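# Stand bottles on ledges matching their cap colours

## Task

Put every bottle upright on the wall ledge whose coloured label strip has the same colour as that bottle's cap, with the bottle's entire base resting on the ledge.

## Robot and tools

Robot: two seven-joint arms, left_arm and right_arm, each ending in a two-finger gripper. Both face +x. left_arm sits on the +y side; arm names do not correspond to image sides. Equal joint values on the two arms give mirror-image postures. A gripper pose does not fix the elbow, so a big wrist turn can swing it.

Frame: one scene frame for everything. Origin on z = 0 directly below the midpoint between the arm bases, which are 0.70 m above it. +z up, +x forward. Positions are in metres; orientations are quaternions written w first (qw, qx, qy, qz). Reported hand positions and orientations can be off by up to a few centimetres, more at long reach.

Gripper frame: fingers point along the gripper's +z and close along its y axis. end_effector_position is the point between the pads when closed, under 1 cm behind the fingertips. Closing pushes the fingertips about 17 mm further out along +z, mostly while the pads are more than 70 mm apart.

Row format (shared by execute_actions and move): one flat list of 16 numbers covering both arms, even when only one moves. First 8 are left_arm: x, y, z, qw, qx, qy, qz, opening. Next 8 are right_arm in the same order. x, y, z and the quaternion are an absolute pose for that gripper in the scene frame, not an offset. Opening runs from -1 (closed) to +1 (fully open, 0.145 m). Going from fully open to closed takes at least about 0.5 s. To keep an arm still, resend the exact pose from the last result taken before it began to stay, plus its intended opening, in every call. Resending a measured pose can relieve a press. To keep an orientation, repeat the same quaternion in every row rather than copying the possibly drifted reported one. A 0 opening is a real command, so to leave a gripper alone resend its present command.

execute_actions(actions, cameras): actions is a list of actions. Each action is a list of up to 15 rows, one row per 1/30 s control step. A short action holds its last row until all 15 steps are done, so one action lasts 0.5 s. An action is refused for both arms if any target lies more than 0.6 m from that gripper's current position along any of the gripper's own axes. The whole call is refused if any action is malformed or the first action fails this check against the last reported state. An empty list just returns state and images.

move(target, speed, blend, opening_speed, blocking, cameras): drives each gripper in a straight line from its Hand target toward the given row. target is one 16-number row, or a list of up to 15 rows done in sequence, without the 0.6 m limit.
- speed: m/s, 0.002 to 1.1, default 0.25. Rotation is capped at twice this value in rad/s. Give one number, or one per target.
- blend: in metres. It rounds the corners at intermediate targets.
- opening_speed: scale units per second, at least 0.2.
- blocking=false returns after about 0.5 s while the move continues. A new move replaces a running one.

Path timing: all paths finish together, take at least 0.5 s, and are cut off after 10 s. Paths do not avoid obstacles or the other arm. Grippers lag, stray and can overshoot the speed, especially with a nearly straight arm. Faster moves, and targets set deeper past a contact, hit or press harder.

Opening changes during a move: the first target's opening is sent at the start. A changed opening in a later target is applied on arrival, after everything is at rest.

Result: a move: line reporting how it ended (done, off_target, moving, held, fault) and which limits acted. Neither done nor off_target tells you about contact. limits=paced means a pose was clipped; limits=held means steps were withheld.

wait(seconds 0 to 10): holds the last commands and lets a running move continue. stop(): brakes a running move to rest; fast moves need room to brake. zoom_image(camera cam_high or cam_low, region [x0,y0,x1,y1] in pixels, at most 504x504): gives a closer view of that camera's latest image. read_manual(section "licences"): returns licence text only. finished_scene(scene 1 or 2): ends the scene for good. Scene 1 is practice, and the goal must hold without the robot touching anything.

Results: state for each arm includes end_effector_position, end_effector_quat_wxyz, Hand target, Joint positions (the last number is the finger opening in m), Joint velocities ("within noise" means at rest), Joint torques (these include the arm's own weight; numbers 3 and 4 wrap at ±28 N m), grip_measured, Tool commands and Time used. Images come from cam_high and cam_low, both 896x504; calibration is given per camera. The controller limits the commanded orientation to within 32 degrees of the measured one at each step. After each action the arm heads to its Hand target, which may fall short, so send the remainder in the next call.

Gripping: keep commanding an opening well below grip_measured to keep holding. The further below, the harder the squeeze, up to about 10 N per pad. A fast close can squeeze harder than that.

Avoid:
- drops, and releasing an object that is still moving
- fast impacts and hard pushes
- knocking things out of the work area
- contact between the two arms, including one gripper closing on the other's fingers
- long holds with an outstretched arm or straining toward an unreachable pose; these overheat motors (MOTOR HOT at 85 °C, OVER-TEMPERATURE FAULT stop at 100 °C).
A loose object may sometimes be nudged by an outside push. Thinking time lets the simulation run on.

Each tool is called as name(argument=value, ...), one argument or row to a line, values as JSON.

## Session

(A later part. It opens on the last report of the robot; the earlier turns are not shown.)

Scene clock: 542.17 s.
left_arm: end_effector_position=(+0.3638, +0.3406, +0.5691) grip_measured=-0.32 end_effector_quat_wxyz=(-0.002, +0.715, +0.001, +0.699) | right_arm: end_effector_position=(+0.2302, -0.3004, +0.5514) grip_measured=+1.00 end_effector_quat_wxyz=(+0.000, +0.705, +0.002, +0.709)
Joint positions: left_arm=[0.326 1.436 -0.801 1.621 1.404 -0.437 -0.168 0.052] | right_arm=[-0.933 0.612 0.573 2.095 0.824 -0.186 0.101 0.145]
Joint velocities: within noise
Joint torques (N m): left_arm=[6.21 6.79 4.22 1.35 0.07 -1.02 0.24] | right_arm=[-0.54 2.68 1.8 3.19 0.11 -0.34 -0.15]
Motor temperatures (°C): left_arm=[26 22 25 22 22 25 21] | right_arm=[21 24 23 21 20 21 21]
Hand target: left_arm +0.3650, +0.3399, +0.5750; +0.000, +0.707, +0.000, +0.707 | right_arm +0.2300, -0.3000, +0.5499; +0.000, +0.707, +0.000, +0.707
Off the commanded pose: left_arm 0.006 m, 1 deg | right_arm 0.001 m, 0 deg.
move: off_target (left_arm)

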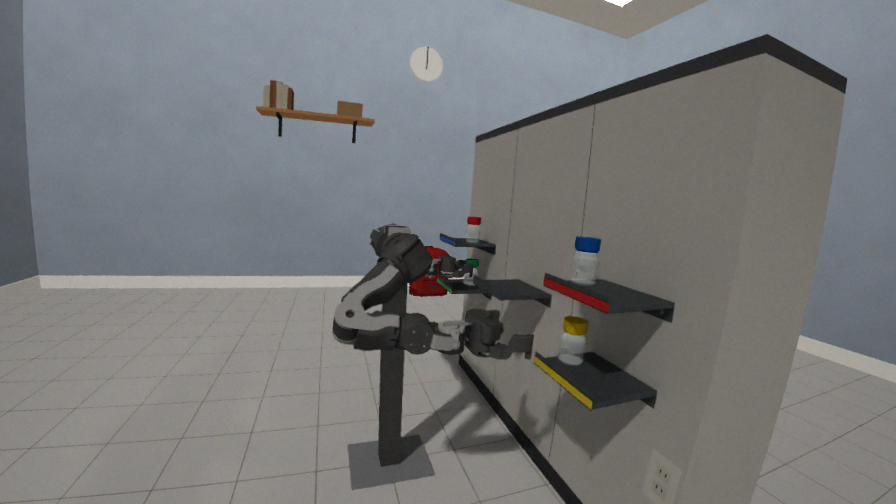

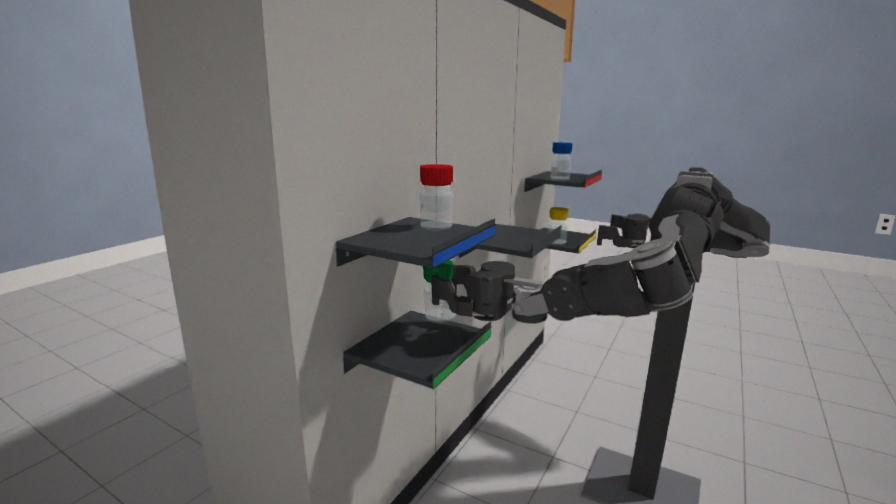

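move(
  target=[
    [0.365,0.34,0.545,0,0.7071,0,0.7071,-1,0.22,-0.32,0.65,0,0.7071,0,0.7071,1],
    [0.365,0.34,0.540,0,0.7071,0,0.7071,-1,0.24,-0.335,0.737,0,0.7071,0,0.7071,1],
  ],
  speed=0.1,
)

zoom_image(
  camera="cam_low",
  region=[320, 220, 520, 400],
)

Scene clock: 567.60 s.
left_arm: end_effector_position=(+0.3660, +0.3422, +0.5490) grip_measured=-0.32 end_effector_quat_wxyz=(-0.003, +0.697, +0.001, +0.717) | right_arm: end_effector_position=(+0.2402, -0.3342, +0.7377) grip_measured=+1.00 end_effector_quat_wxyz=(-0.001, +0.706, +0.003, +0.708)
Joint positions: left_arm=[0.296 1.336 -0.806 1.524 1.333 -0.528 -0.149 0.052] | right_arm=[-1.078 0.944 1.567 2.182 1.558 0.486 0.024 0.145]
Joint velocities: within noise
Joint torques (N m): left_arm=[4.1 4.95 1.5 0.69 0.08 -0.17 0.22] | right_arm=[0.01 2.86 3.25 0.46 0.21 -0.32 -0.18]
Motor temperatures (°C): left_arm=[26 24 27 22 22 26 21] | right_arm=[21 24 23 21 20 21 21]
Hand target: left_arm +0.3648, +0.3400, +0.5401; +0.000, +0.707, +0.000, +0.707 | right_arm +0.2400, -0.3350, +0.7370; +0.000, +0.707, +0.000, +0.707
Off the commanded pose: left_arm 0.009 m, 2 deg | right_arm 0.001 m, 0 deg.
joint read past its limit (right arm) — joint 3 (upper arm roll), upper limit.
joint sent to its limit (right arm) — joint 3 (upper arm roll), upper limit. The joint targets still meet the commanded pose.
move: off_target (left_arm)

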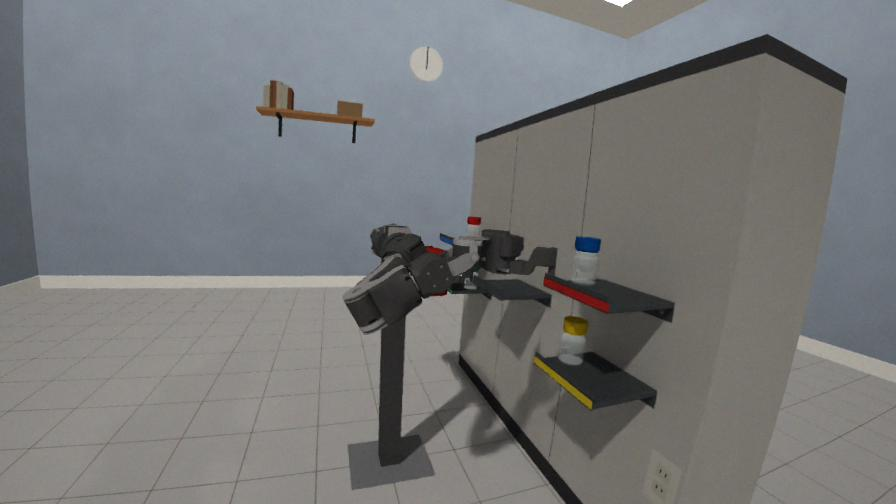

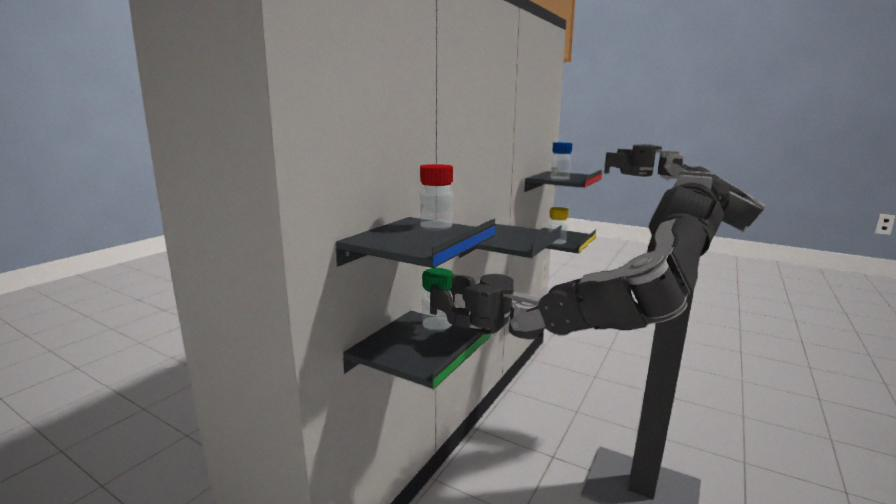

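Scaled by 2.520 from the camera's 896x504 image, which has a finer 1280x720 frame.

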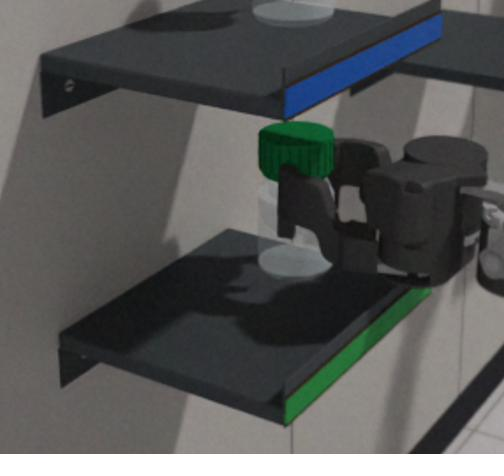

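move(
  target=[
    [0.365,0.34,0.548,0,0.7071,0,0.7071,-1,0.363,-0.338,0.737,0,0.7071,0,0.7071,1],
    [0.365,0.34,0.548,0,0.7071,0,0.7071,0.1,0.363,-0.338,0.737,0,0.7071,0,0.7071,-1],
    [0.24,0.32,0.552,0,0.7071,0,0.7071,0.1,0.363,-0.338,0.78,0,0.7071,0,0.7071,-1],
  ],
  speed=0.13,
  opening_speed=1.2,
)

zoom_image(
  camera="cam_low",
  region=[320, 120, 620, 400],
)

zoom_image(
  camera="cam_high",
  region=[480, 200, 700, 400],
)

Scene clock: 586.30 s.
left_arm: end_effector_position=(+0.2407, +0.3199, +0.5539) grip_measured=+0.10 end_effector_quat_wxyz=(-0.019, +0.760, -0.007, +0.650) | right_arm: end_effector_position=(+0.3630, -0.3369, +0.7784) grip_measured=-0.27 end_effector_quat_wxyz=(-0.002, +0.710, +0.002, +0.704)
Joint positions: left_arm=[0.586 1.891 -1.564 2.105 1.301 -0.787 -0.363 0.083] | right_arm=[0.572 1.456 -0.079 1.721 1.545 0.512 -0.176 0.055]
Joint velocities: within noise
Joint torques (N m): left_arm=[1.36 4.44 1.11 1.03 -0.05 -0.64 -0.06] | right_arm=[3.97 5.79 4.11 0.42 -0.08 -0.64 -0.17]
Motor temperatures (°C): left_arm=[25 24 26 21 22 25 21] | right_arm=[21 24 23 20 20 21 21]
Hand target: left_arm +0.2403, +0.3199, +0.5522; -0.019, +0.761, -0.005, +0.648 | right_arm +0.3630, -0.3380, +0.7799; +0.000, +0.707, +0.000, +0.707
Off the commanded pose: left_arm 0.002 m, 9 deg | right_arm 0.002 m, 1 deg.
joint sent to its limit (left arm) — joint 3 (upper arm roll), lower limit; joint 6 (wrist pitch), lower limit. The joint targets are off in orientation, not in position.
move: off_target (left_arm)

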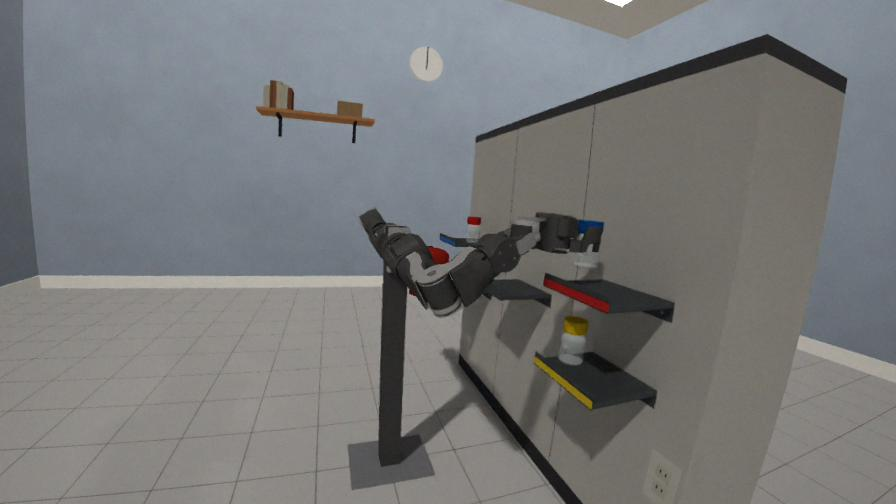

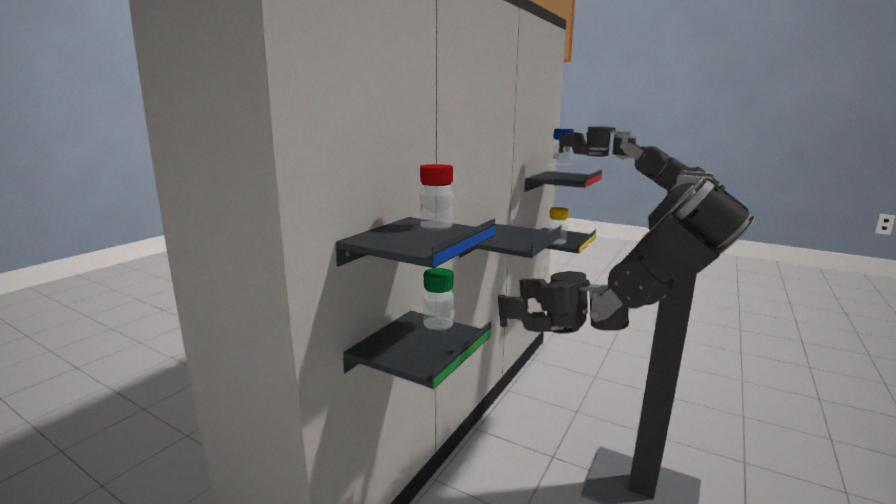

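Scaled by 1.680 from the camera's 896x504 image, which has a finer 1280x720 frame.

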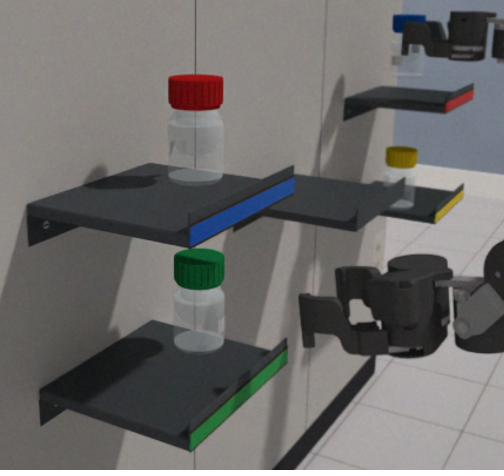

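Scaled by 2.291 from the camera's 896x504 image, which has a finer 1280x720 frame.

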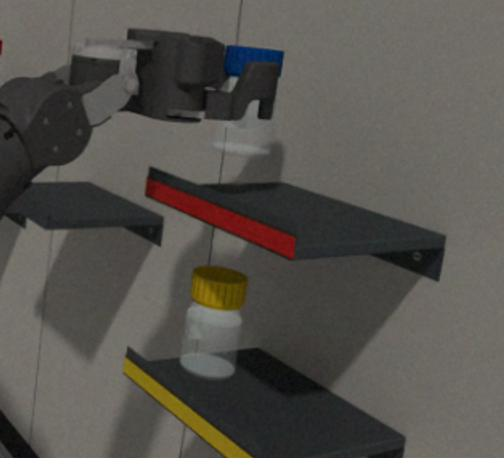

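move(
  target=[
    [0.23,0.25,0.50,0,0.7071,0,0.7071,0.1,0.345,-0.178,0.775,0,0.7071,0,0.7071,-1],
    [0.22,0.22,0.46,0,0.7071,0,0.7071,1,0.345,-0.178,0.68,0,0.7071,0,0.7071,-1],
  ],
  speed=0.13,
)

Scene clock: 597.43 s.
left_arm: end_effector_position=(+0.2200, +0.2201, +0.4609) grip_measured=+1.00 end_effector_quat_wxyz=(+0.001, +0.706, +0.004, +0.708) | right_arm: end_effector_position=(+0.3449, -0.1780, +0.6763) grip_measured=-0.27 end_effector_quat_wxyz=(+0.002, +0.713, +0.001, +0.701)
Joint positions: left_arm=[-0.312 1.132 -0.901 1.912 0.416 -0.755 -1.004 0.145] | right_arm=[0.475 0.891 -0.381 2.27 1.208 0.524 -0.899 0.055]
Joint velocities: within noise
Joint torques (N m): left_arm=[1.7 4.21 0.65 2.82 -0.25 -0.31 0.21] | right_arm=[4.65 2.89 3.33 1.91 -0.57 -0.58 0.18]
Motor temperatures (°C): left_arm=[24 24 25 21 22 25 21] | right_arm=[22 24 23 20 20 21 21]
Hand target: left_arm +0.2200, +0.2199, +0.4600; +0.000, +0.707, +0.000, +0.707 | right_arm +0.3449, -0.1780, +0.6801; +0.000, +0.707, +0.000, +0.707
Off the commanded pose: left_arm 0.001 m, 0 deg | right_arm 0.004 m, 1 deg.
move: off_target (right_arm)

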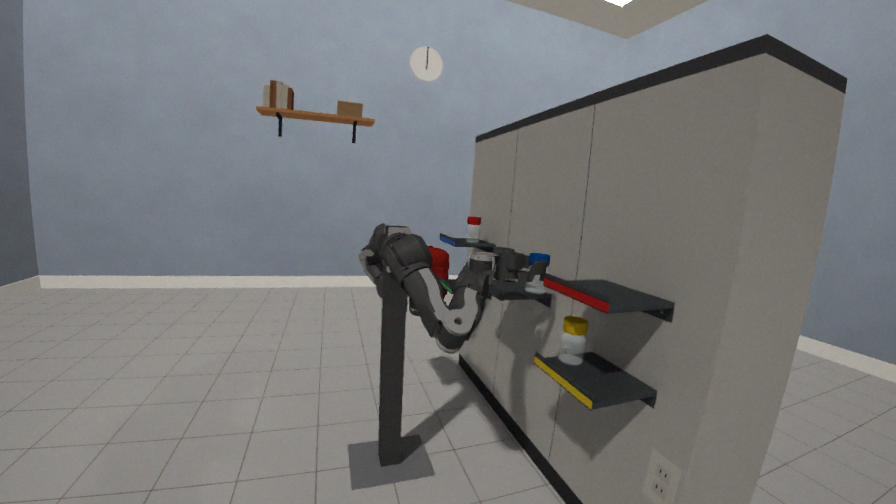

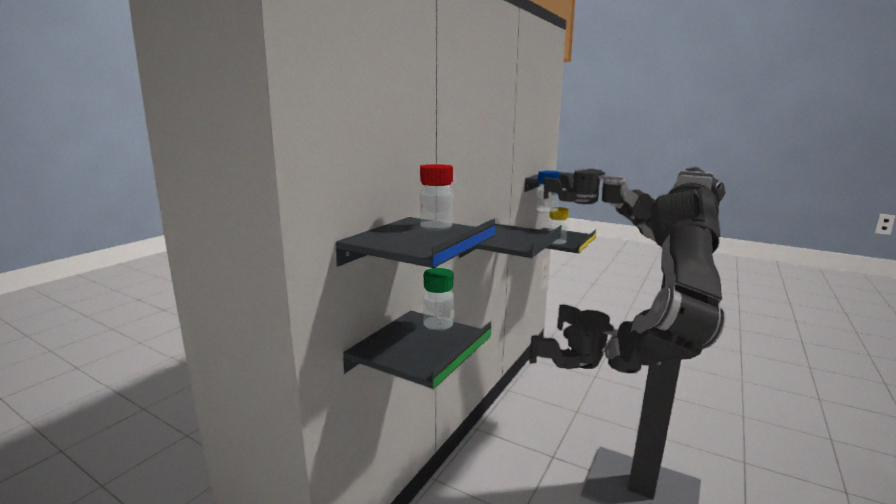

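move(
  target=[
    [0.22,0.28,0.60,0,0.7071,0,0.7071,1,0.355,-0.05,0.675,-0.1228,0.6964,0.1228,0.6964,-1],
    [0.24,0.335,0.737,0,0.7071,0,0.7071,1,0.375,0.03,0.673,-0.1228,0.6964,0.1228,0.6964,-1],
    [0.24,0.335,0.737,0,0.7071,0,0.7071,1,0.375,0.03,0.648,-0.1228,0.6964,0.1228,0.6964,-1],
  ],
  speed=0.13,
)

zoom_image(
  camera="cam_low",
  region=[440, 160, 600, 280],
)

move(
  target=[
    [0.24,0.335,0.737,0,0.7071,0,0.7071,1,0.375,0.03,0.643,-0.1228,0.6964,0.1228,0.6964,-1],
  ],
  speed=0.04,
)

zoom_image(
  camera="cam_low",
  region=[440, 160, 600, 280],
)

Scene clock: 614.50 s.
left_arm: end_effector_position=(+0.2411, +0.3345, +0.7380) grip_measured=+1.00 end_effector_quat_wxyz=(-0.159, +0.560, +0.157, +0.798) | right_arm: end_effector_position=(+0.3753, +0.0292, +0.6468) grip_measured=-0.27 end_effector_quat_wxyz=(-0.121, +0.700, +0.122, +0.693)
Joint positions: left_arm=[1.443 2.011 -1.559 2.431 1.308 -0.372 -0.933 0.145] | right_arm=[0.814 0.244 -0.968 1.863 0.901 0.48 -0.876 0.055]
Joint velocities: within noise
Joint torques (N m): left_arm=[1.6 0.78 1.62 0.53 -0.22 -0.32 0.04] | right_arm=[5.92 -1.02 2.13 2.62 -0.57 -0.56 0.19]
Motor temperatures (°C): left_arm=[24 23 25 22 22 25 21] | right_arm=[22 24 23 20 20 21 21]
Hand target: left_arm +0.2411, +0.3349, +0.7369; -0.160, +0.562, +0.158, +0.796 | right_arm +0.3750, +0.0300, +0.6481; -0.123, +0.696, +0.123, +0.696
Off the commanded pose: left_arm 0.002 m, 32 deg; orientation clipped | right_arm 0.001 m, 1 deg.
joint read past its limit (left arm) — joint 2 (shoulder roll), upper limit.
joint sent to its limit (left arm) — joint 2 (shoulder roll), upper limit; joint 4 (elbow), upper limit, where the elbow is as bent as it goes. The joint targets are off in orientation, not in position.
move: off_target (left_arm); limits=paced

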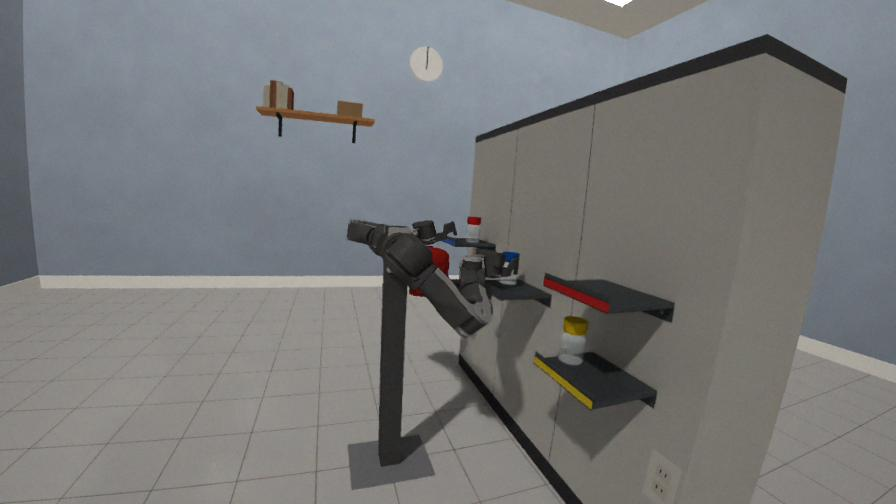

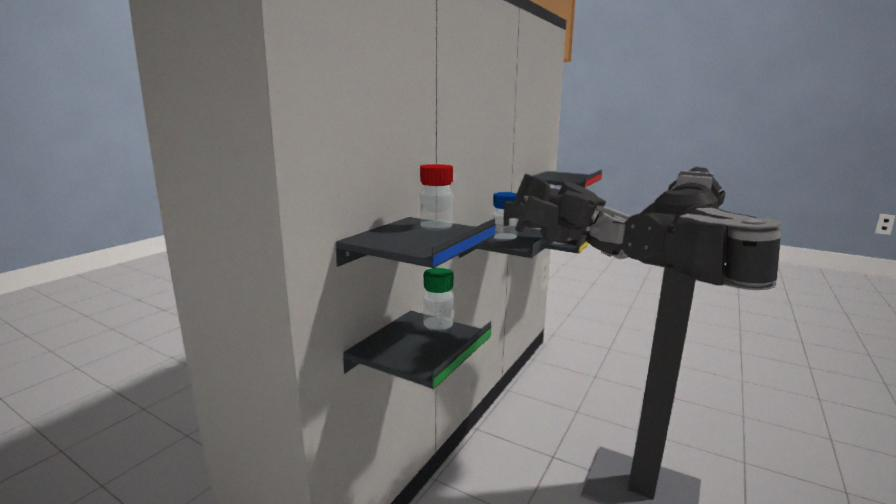

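Scaled by 3.150 from the camera's 896x504 image, which has a finer 1280x720 frame.

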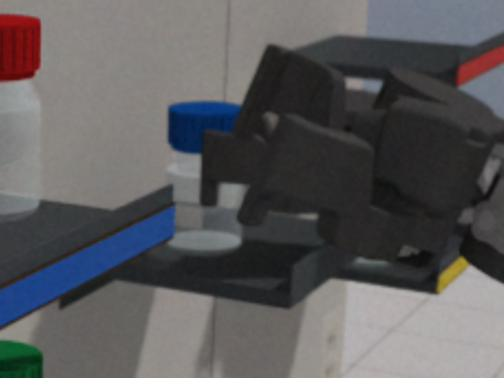

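Scene clock: 621.80 s.
left_arm: end_effector_position=(+0.2412, +0.3348, +0.7373) grip_measured=+1.00 end_effector_quat_wxyz=(-0.160, +0.562, +0.157, +0.796) | right_arm: end_effector_position=(+0.3752, +0.0291, +0.6453) grip_measured=-0.27 end_effector_quat_wxyz=(-0.122, +0.696, +0.120, +0.698)
Joint positions: left_arm=[1.447 2.011 -1.561 2.431 1.31 -0.363 -0.933 0.145] | right_arm=[0.812 0.252 -0.983 1.86 0.891 0.45 -0.874 0.055]
Joint velocities: within noise
Joint torques (N m): left_arm=[0.75 0.75 2.17 0.51 -0.29 -0.45 0.03] | right_arm=[5.24 -0.83 1.94 2.06 -0.4 -0.39 0.15]
Motor temperatures (°C): left_arm=[24 23 25 22 22 25 21] | right_arm=[23 24 23 20 20 21 21]
Hand target: left_arm +0.2411, +0.3350, +0.7369; -0.161, +0.562, +0.158, +0.796 | right_arm +0.3750, +0.0300, +0.6431; -0.123, +0.696, +0.123, +0.696
Off the commanded pose: left_arm 0.001 m, 32 deg; orientation clipped | right_arm 0.003 m, 0 deg.
joint read past its limit (left arm) — joint 2 (shoulder roll), upper limit.
joint sent to its limit (left arm) — joint 2 (shoulder roll), upper limit; joint 4 (elbow), upper limit, where the elbow is as bent as it goes. The joint targets are off in orientation, not in position.
move: off_target (left_arm); limits=paced

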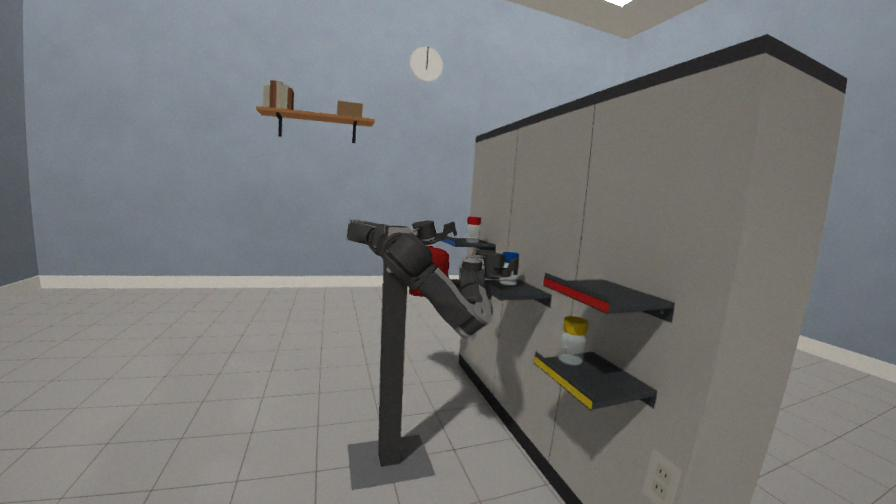

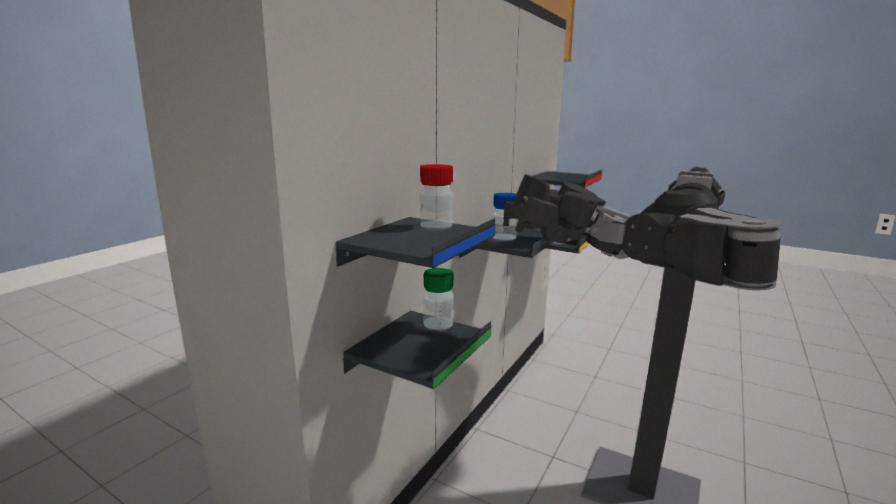

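Scaled by 3.150 from the camera's 896x504 image, which has a finer 1280x720 frame.

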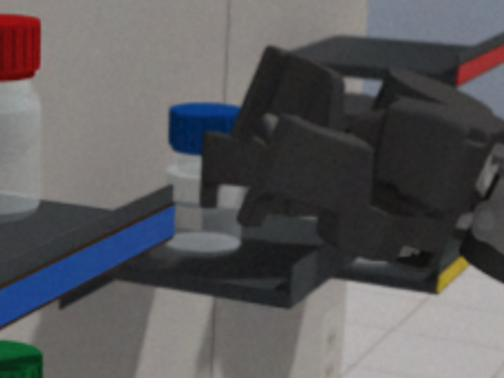

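move(
  target=[
    [0.23,0.29,0.62,0,0.7071,0,0.7071,1,0.375,0.03,0.645,-0.1228,0.6964,0.1228,0.6964,-1],
    [0.23,0.29,0.62,0,0.7071,0,0.7071,1,0.375,0.03,0.645,-0.1228,0.6964,0.1228,0.6964,0.1],
    [0.23,0.22,0.47,0,0.7071,0,0.7071,1,0.310,0.006,0.647,-0.1228,0.6964,0.1228,0.6964,0.1],
    [0.31,0.18,0.50,0,0.7071,0,0.7071,1,0.29,-0.18,0.65,0,0.7071,0,0.7071,0.1],
  ],
  speed=0.13,
  opening_speed=1.2,
)

zoom_image(
  camera="cam_low",
  region=[440, 160, 600, 280],
)

Scene clock: 647.80 s.
left_arm: end_effector_position=(+0.3099, +0.1804, +0.5015) grip_measured=+1.00 end_effector_quat_wxyz=(+0.000, +0.705, +0.003, +0.709) | right_arm: end_effector_position=(+0.2909, -0.1808, +0.6483) grip_measured=+0.10 end_effector_quat_wxyz=(-0.020, +0.665, +0.022, +0.746)
Joint positions: left_arm=[0.498 1.059 -1.395 1.943 0.751 -0.493 -1.054 0.145] | right_arm=[0.075 1.316 -0.483 2.44 1.004 -0.121 -0.905 0.083]
Joint velocities: within noise
Joint torques (N m): left_arm=[4.73 2.91 1.58 2.58 -0.22 -0.28 0.23] | right_arm=[2.52 4.76 3.47 2.14 -0.3 -0.39 0.17]
Motor temperatures (°C): left_arm=[23 23 25 21 22 25 21] | right_arm=[23 23 23 20 20 21 21]
Hand target: left_arm +0.3100, +0.1801, +0.4999; +0.000, +0.707, +0.000, +0.707 | right_arm +0.2909, -0.1802, +0.6496; -0.022, +0.663, +0.023, +0.748
Off the commanded pose: left_arm 0.002 m, 0 deg | right_arm 0.002 m, 7 deg.
joint sent to its limit (right arm) — joint 4 (elbow), upper limit, where the elbow is as bent as it goes. The joint targets are off in orientation, not in position.
move: off_target (right_arm)

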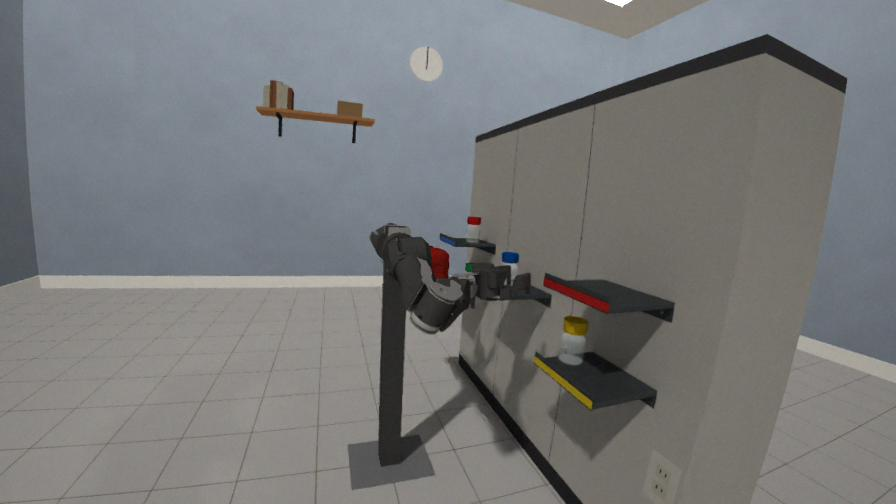

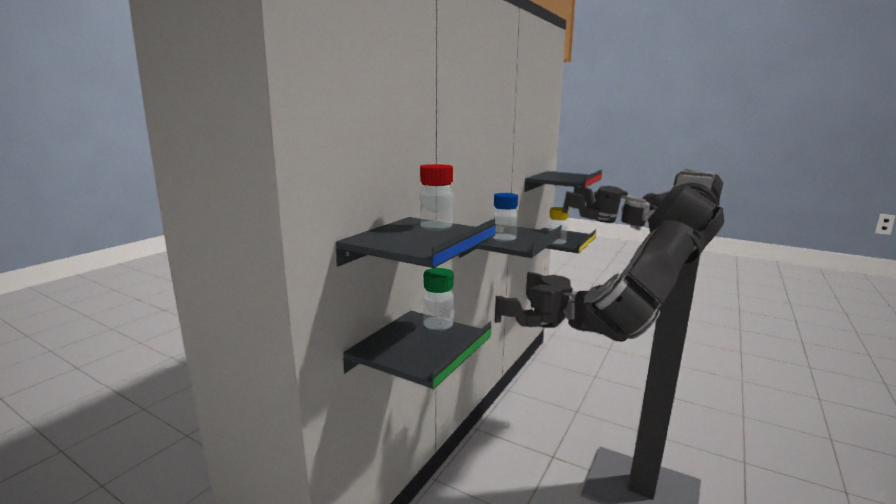

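Scaled by 3.150 from the camera's 896x504 image, which has a finer 1280x720 frame.

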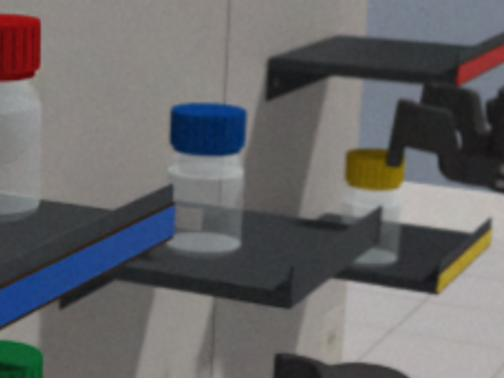

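move(
  target=[
    [0.32,0.18,0.60,0,0.7071,0,0.7071,1,0.30,-0.19,0.60,0,0.7071,0,0.7071,0.1],
    [0.32,0.185,0.737,0,0.7071,0,0.7071,1,0.28,-0.19,0.52,0,0.7071,0,0.7071,0.1],
    [0.30,0.34,0.737,0,0.7071,0,0.7071,1,0.25,-0.21,0.47,0,0.7071,0,0.7071,1],
    [0.365,0.343,0.737,0,0.7071,0,0.7071,1,0.25,-0.21,0.47,0,0.7071,0,0.7071,1],
  ],
  speed=0.13,
)

zoom_image(
  camera="cam_low",
  region=[360, 120, 560, 300],
)

Scene clock: 663.40 s.
left_arm: end_effector_position=(+0.3646, +0.3420, +0.7378) grip_measured=+1.00 end_effector_quat_wxyz=(+0.001, +0.707, -0.003, +0.708) | right_arm: end_effector_position=(+0.2505, -0.2116, +0.4704) grip_measured=+1.00 end_effector_quat_wxyz=(+0.003, +0.707, -0.001, +0.707)
Joint positions: left_arm=[0.081 1.382 0.285 1.751 1.437 0.39 -0.128 0.145] | right_arm=[-0.326 1.03 -0.7 1.927 0.519 -0.579 -0.826 0.145]
Joint velocities: within noise
Joint torques (N m): left_arm=[5.21 6.98 2.43 0.65 0.13 -0.71 -0.06] | right_arm=[1.28 3.68 1.26 2.84 -0.33 -0.41 0.17]
Motor temperatures (°C): left_arm=[24 23 25 22 22 27 21] | right_arm=[22 24 23 20 20 21 21]
Hand target: left_arm +0.3650, +0.3430, +0.7369; +0.000, +0.707, +0.000, +0.707 | right_arm +0.2500, -0.2100, +0.4700; +0.000, +0.707, +0.000, +0.707
Off the commanded pose: left_arm 0.001 m, 0 deg | right_arm 0.002 m, 0 deg.
move: done

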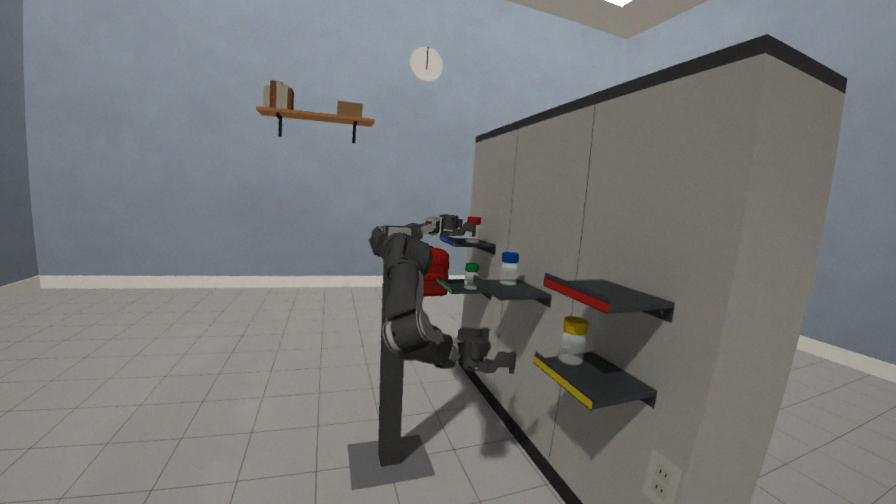

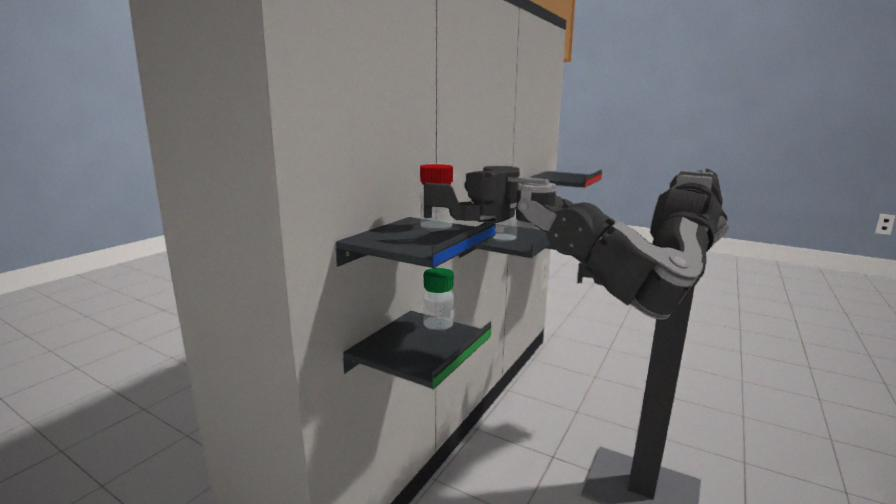

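Scaled by 2.520 from the camera's 896x504 image, which has a finer 1280x720 frame.

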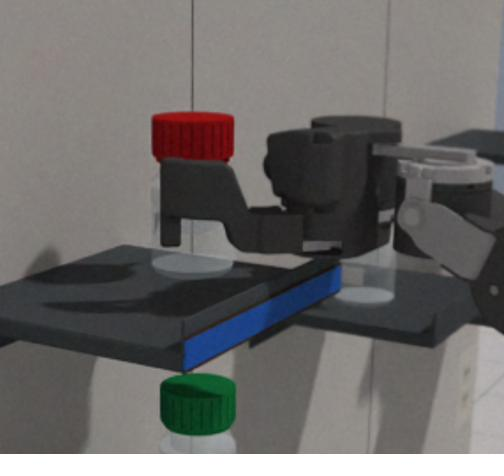

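move(
  target=[
    [0.368,0.343,0.737,0,0.7071,0,0.7071,1,0.25,-0.21,0.47,0,0.7071,0,0.7071,1],
    [0.368,0.343,0.737,0,0.7071,0,0.7071,-1,0.25,-0.21,0.47,0,0.7071,0,0.7071,1],
    [0.365,0.34,0.778,0,0.7071,0,0.7071,-1,0.25,-0.21,0.47,0,0.7071,0,0.7071,1],
    [0.34,0.178,0.775,0,0.7071,0,0.7071,-1,0.25,-0.21,0.47,0,0.7071,0,0.7071,1],
    [0.325,0.175,0.68,0,0.7071,0,0.7071,-1,0.25,-0.21,0.47,0,0.7071,0,0.7071,1],
    [0.312,0.05,0.678,0.0617,0.7044,-0.0617,0.7044,-1,0.25,-0.21,0.47,0,0.7071,0,0.7071,1],
    [0.320,-0.05,0.678,0.1228,0.6964,-0.1228,0.6964,-1,0.25,-0.21,0.47,0,0.7071,0,0.7071,1],
  ],
  speed=0.13,
  opening_speed=1.5,
)

zoom_image(
  camera="cam_low",
  region=[440, 140, 620, 280],
)

Scene clock: 686.37 s.
left_arm: end_effector_position=(+0.3197, -0.0502, +0.6760) grip_measured=-0.29 end_effector_quat_wxyz=(+0.122, +0.700, -0.124, +0.693) | right_arm: end_effector_position=(+0.2505, -0.2116, +0.4704) grip_measured=+1.00 end_effector_quat_wxyz=(+0.003, +0.707, -0.001, +0.707)
Joint positions: left_arm=[0.822 0.113 -1.02 2.067 0.994 0.649 -1.192 0.054] | right_arm=[-0.326 1.03 -0.7 1.927 0.519 -0.579 -0.826 0.145]
Joint velocities: within noise
Joint torques (N m): left_arm=[7.87 -1.2 1.69 2.63 -0.52 -0.5 0.2] | right_arm=[1.17 3.63 1.37 2.81 -0.34 -0.39 0.18]
Motor temperatures (°C): left_arm=[25 24 25 21 22 26 21] | right_arm=[21 24 23 20 20 21 21]
Hand target: left_arm +0.3200, -0.0500, +0.6781; +0.123, +0.696, -0.123, +0.696 | right_arm +0.2500, -0.2100, +0.4700; +0.000, +0.707, +0.000, +0.707
Off the commanded pose: left_arm 0.002 m, 1 deg | right_arm 0.002 m, 0 deg.
move: done

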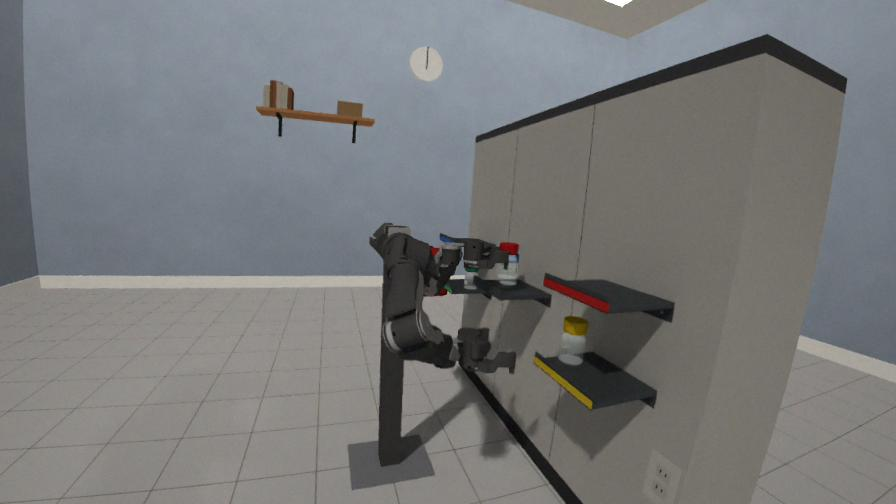

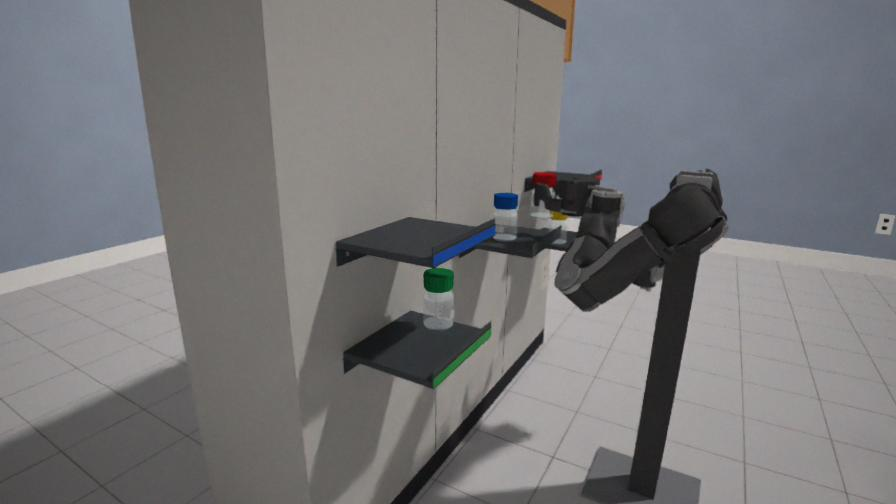

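Scaled by 2.800 from the camera's 896x504 image, which has a finer 1280x720 frame.

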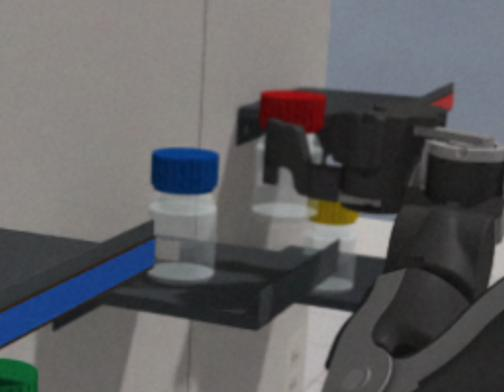

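move(
  target=[
    [0.332,-0.052,0.655,0.1228,0.6964,-0.1228,0.6964,-1,0.25,-0.21,0.47,0,0.7071,0,0.7071,1],
    [0.332,-0.052,0.641,0.1228,0.6964,-0.1228,0.6964,-1,0.25,-0.21,0.47,0,0.7071,0,0.7071,1],
  ],
  speed=[0.1,0.04],
)

zoom_image(
  camera="cam_low",
  region=[440, 140, 620, 280],
)

Scene clock: 696.33 s.
left_arm: end_effector_position=(+0.3318, -0.0519, +0.6403) grip_measured=-0.29 end_effector_quat_wxyz=(+0.122, +0.699, -0.123, +0.694) | right_arm: end_effector_position=(+0.2505, -0.2116, +0.4704) grip_measured=+1.00 end_effector_quat_wxyz=(+0.003, +0.707, -0.001, +0.707)
Joint positions: left_arm=[0.792 0.192 -1.121 1.98 0.906 0.467 -1.098 0.054] | right_arm=[-0.326 1.03 -0.7 1.927 0.519 -0.579 -0.826 0.145]
Joint velocities: within noise
Joint torques (N m): left_arm=[7.32 -1.12 1.63 2.89 -0.54 -0.57 0.2] | right_arm=[1.31 3.76 1.32 2.91 -0.33 -0.42 0.17]
Motor temperatures (°C): left_arm=[26 23 25 21 22 26 21] | right_arm=[21 24 23 20 20 21 21]
Hand target: left_arm +0.3320, -0.0520, +0.6410; +0.123, +0.696, -0.123, +0.696 | right_arm +0.2500, -0.2100, +0.4700; +0.000, +0.707, +0.000, +0.707
Off the commanded pose: left_arm 0.001 m, 0 deg | right_arm 0.002 m, 0 deg.
move: done

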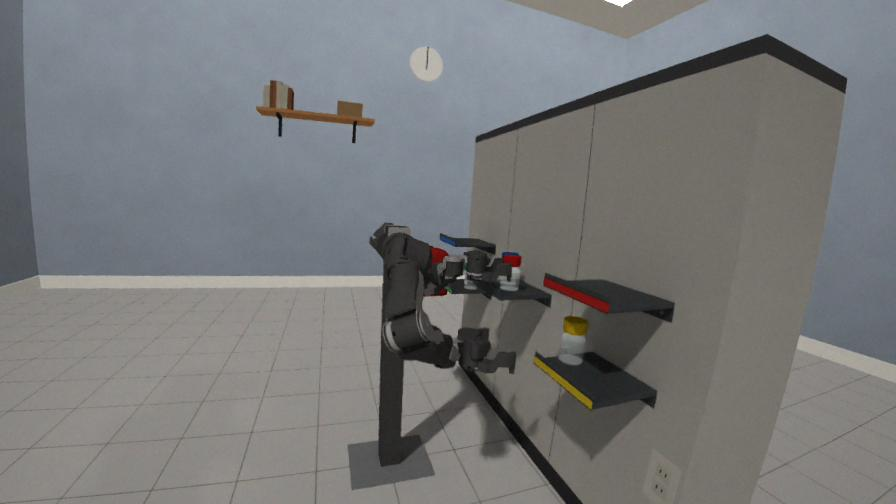

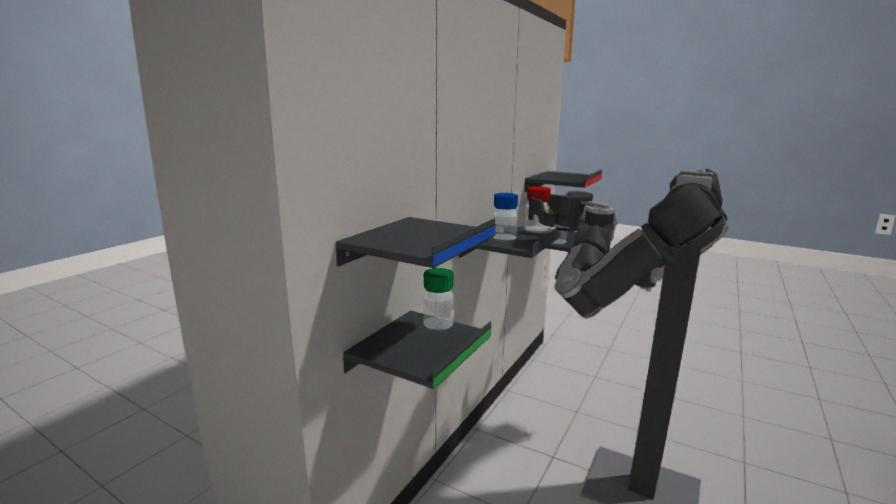

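Scaled by 2.800 from the camera's 896x504 image, which has a finer 1280x720 frame.

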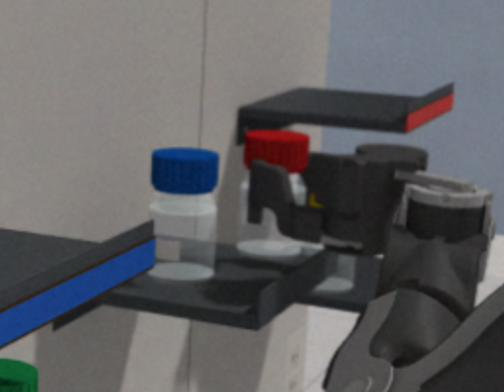

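move(
  target=[
    [0.332,-0.052,0.636,0.1228,0.6964,-0.1228,0.6964,-1,0.25,-0.21,0.47,0,0.7071,0,0.7071,1],
  ],
  speed=0.03,
  cameras=[],
)

move(
  target=[
    [0.332,-0.052,0.632,0.1228,0.6964,-0.1228,0.6964,-1,0.25,-0.21,0.47,0,0.7071,0,0.7071,1],
  ],
  speed=0.03,
  cameras=[],
)

move(
  target=[
    [0.332,-0.052,0.628,0.1228,0.6964,-0.1228,0.6964,-1,0.25,-0.21,0.47,0,0.7071,0,0.7071,1],
  ],
  speed=0.03,
)

zoom_image(
  camera="cam_low",
  region=[440, 140, 620, 280],
)

Scene clock: 708.60 s.
left_arm: end_effector_position=(+0.3317, -0.0521, +0.6360) grip_measured=-0.29 end_effector_quat_wxyz=(+0.123, +0.698, -0.123, +0.694) | right_arm: end_effector_position=(+0.2505, -0.2116, +0.4704) grip_measured=+1.00 end_effector_quat_wxyz=(+0.003, +0.707, -0.001, +0.707)
Joint positions: left_arm=[0.792 0.203 -1.142 1.975 0.9 0.44 -1.097 0.054] | right_arm=[-0.326 1.03 -0.7 1.927 0.519 -0.579 -0.826 0.145]
Joint velocities: within noise
Joint torques (N m): left_arm=[7.08 -1.04 1.66 2.78 -0.52 -0.59 0.2] | right_arm=[1.25 3.68 1.28 2.81 -0.32 -0.42 0.17]
Motor temperatures (°C): left_arm=[26 23 25 22 22 25 21] | right_arm=[21 24 23 20 20 21 21]
Hand target: left_arm +0.3320, -0.0521, +0.6361; +0.123, +0.696, -0.123, +0.696 | right_arm +0.2500, -0.2100, +0.4700; +0.000, +0.707, +0.000, +0.707
Off the commanded pose: left_arm 0.000 m, 0 deg | right_arm 0.002 m, 0 deg.
move: done
No camera images: "cameras" was empty.

Scene clock: 709.33 s.
left_arm: end_effector_position=(+0.3317, -0.0517, +0.6336) grip_measured=-0.29 end_effector_quat_wxyz=(+0.123, +0.696, -0.121, +0.697) | right_arm: end_effector_position=(+0.2505, -0.2116, +0.4704) grip_measured=+1.00 end_effector_quat_wxyz=(+0.003, +0.707, -0.001, +0.707)
Joint positions: left_arm=[0.792 0.211 -1.156 1.97 0.892 0.417 -1.097 0.054] | right_arm=[-0.326 1.03 -0.7 1.927 0.519 -0.579 -0.826 0.145]
Joint velocities: within noise
Joint torques (N m): left_arm=[6.76 -0.91 1.47 2.47 -0.42 -0.47 0.23] | right_arm=[1.38 3.68 1.32 2.84 -0.36 -0.43 0.18]
Motor temperatures (°C): left_arm=[26 23 25 22 22 25 21] | right_arm=[21 24 23 20 20 21 21]
Hand target: left_arm +0.3320, -0.0520, +0.6320; +0.123, +0.696, -0.123, +0.696 | right_arm +0.2500, -0.2100, +0.4700; +0.000, +0.707, +0.000, +0.707
Off the commanded pose: left_arm 0.002 m, 0 deg | right_arm 0.002 m, 0 deg.
move: done
No camera images: "cameras" was empty.

Scene clock: 710.07 s.
left_arm: end_effector_position=(+0.3317, -0.0515, +0.6334) grip_measured=-0.29 end_effector_quat_wxyz=(+0.125, +0.692, -0.119, +0.701) | right_arm: end_effector_position=(+0.2505, -0.2116, +0.4704) grip_measured=+1.00 end_effector_quat_wxyz=(+0.003, +0.707, -0.001, +0.707)
Joint positions: left_arm=[0.792 0.216 -1.167 1.967 0.878 0.393 -1.094 0.054] | right_arm=[-0.326 1.03 -0.7 1.927 0.519 -0.579 -0.826 0.145]
Joint velocities: within noise
Joint torques (N m): left_arm=[5.82 -0.62 1.2 2 -0.21 -0.32 0.24] | right_arm=[1.28 3.76 1.39 2.89 -0.32 -0.41 0.19]
Motor temperatures (°C): left_arm=[26 23 25 22 22 25 21] | right_arm=[21 24 23 20 20 21 21]
Hand target: left_arm +0.3319, -0.0520, +0.6280; +0.123, +0.696, -0.123, +0.696 | right_arm +0.2500, -0.2100, +0.4700; +0.000, +0.707, +0.000, +0.707
Off the commanded pose: left_arm 0.005 m, 1 deg | right_arm 0.002 m, 0 deg.
move: off_target (left_arm)

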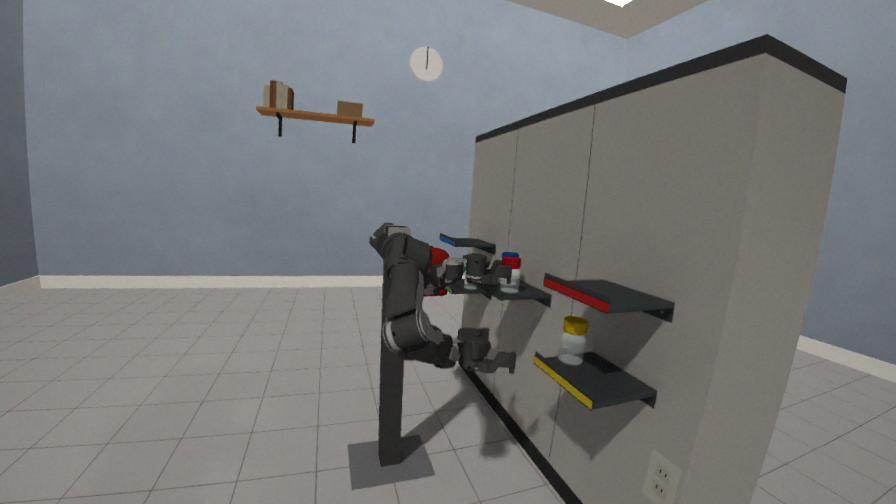

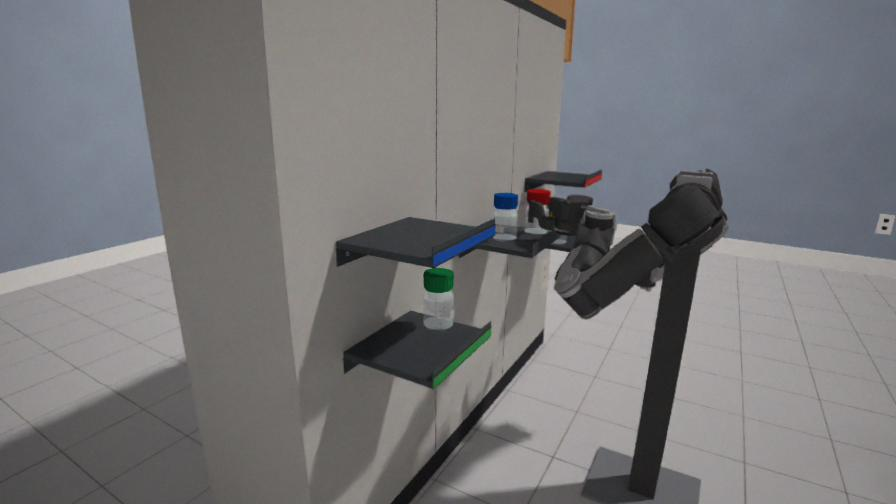

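Scaled by 2.800 from the camera's 896x504 image, which has a finer 1280x720 frame.

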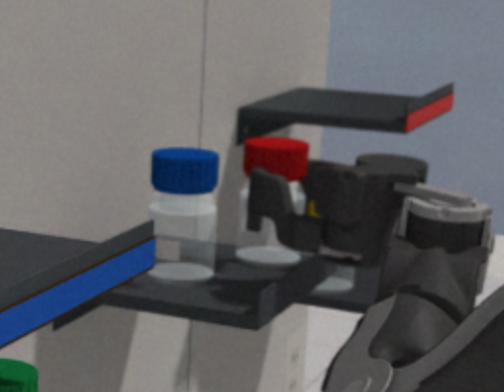

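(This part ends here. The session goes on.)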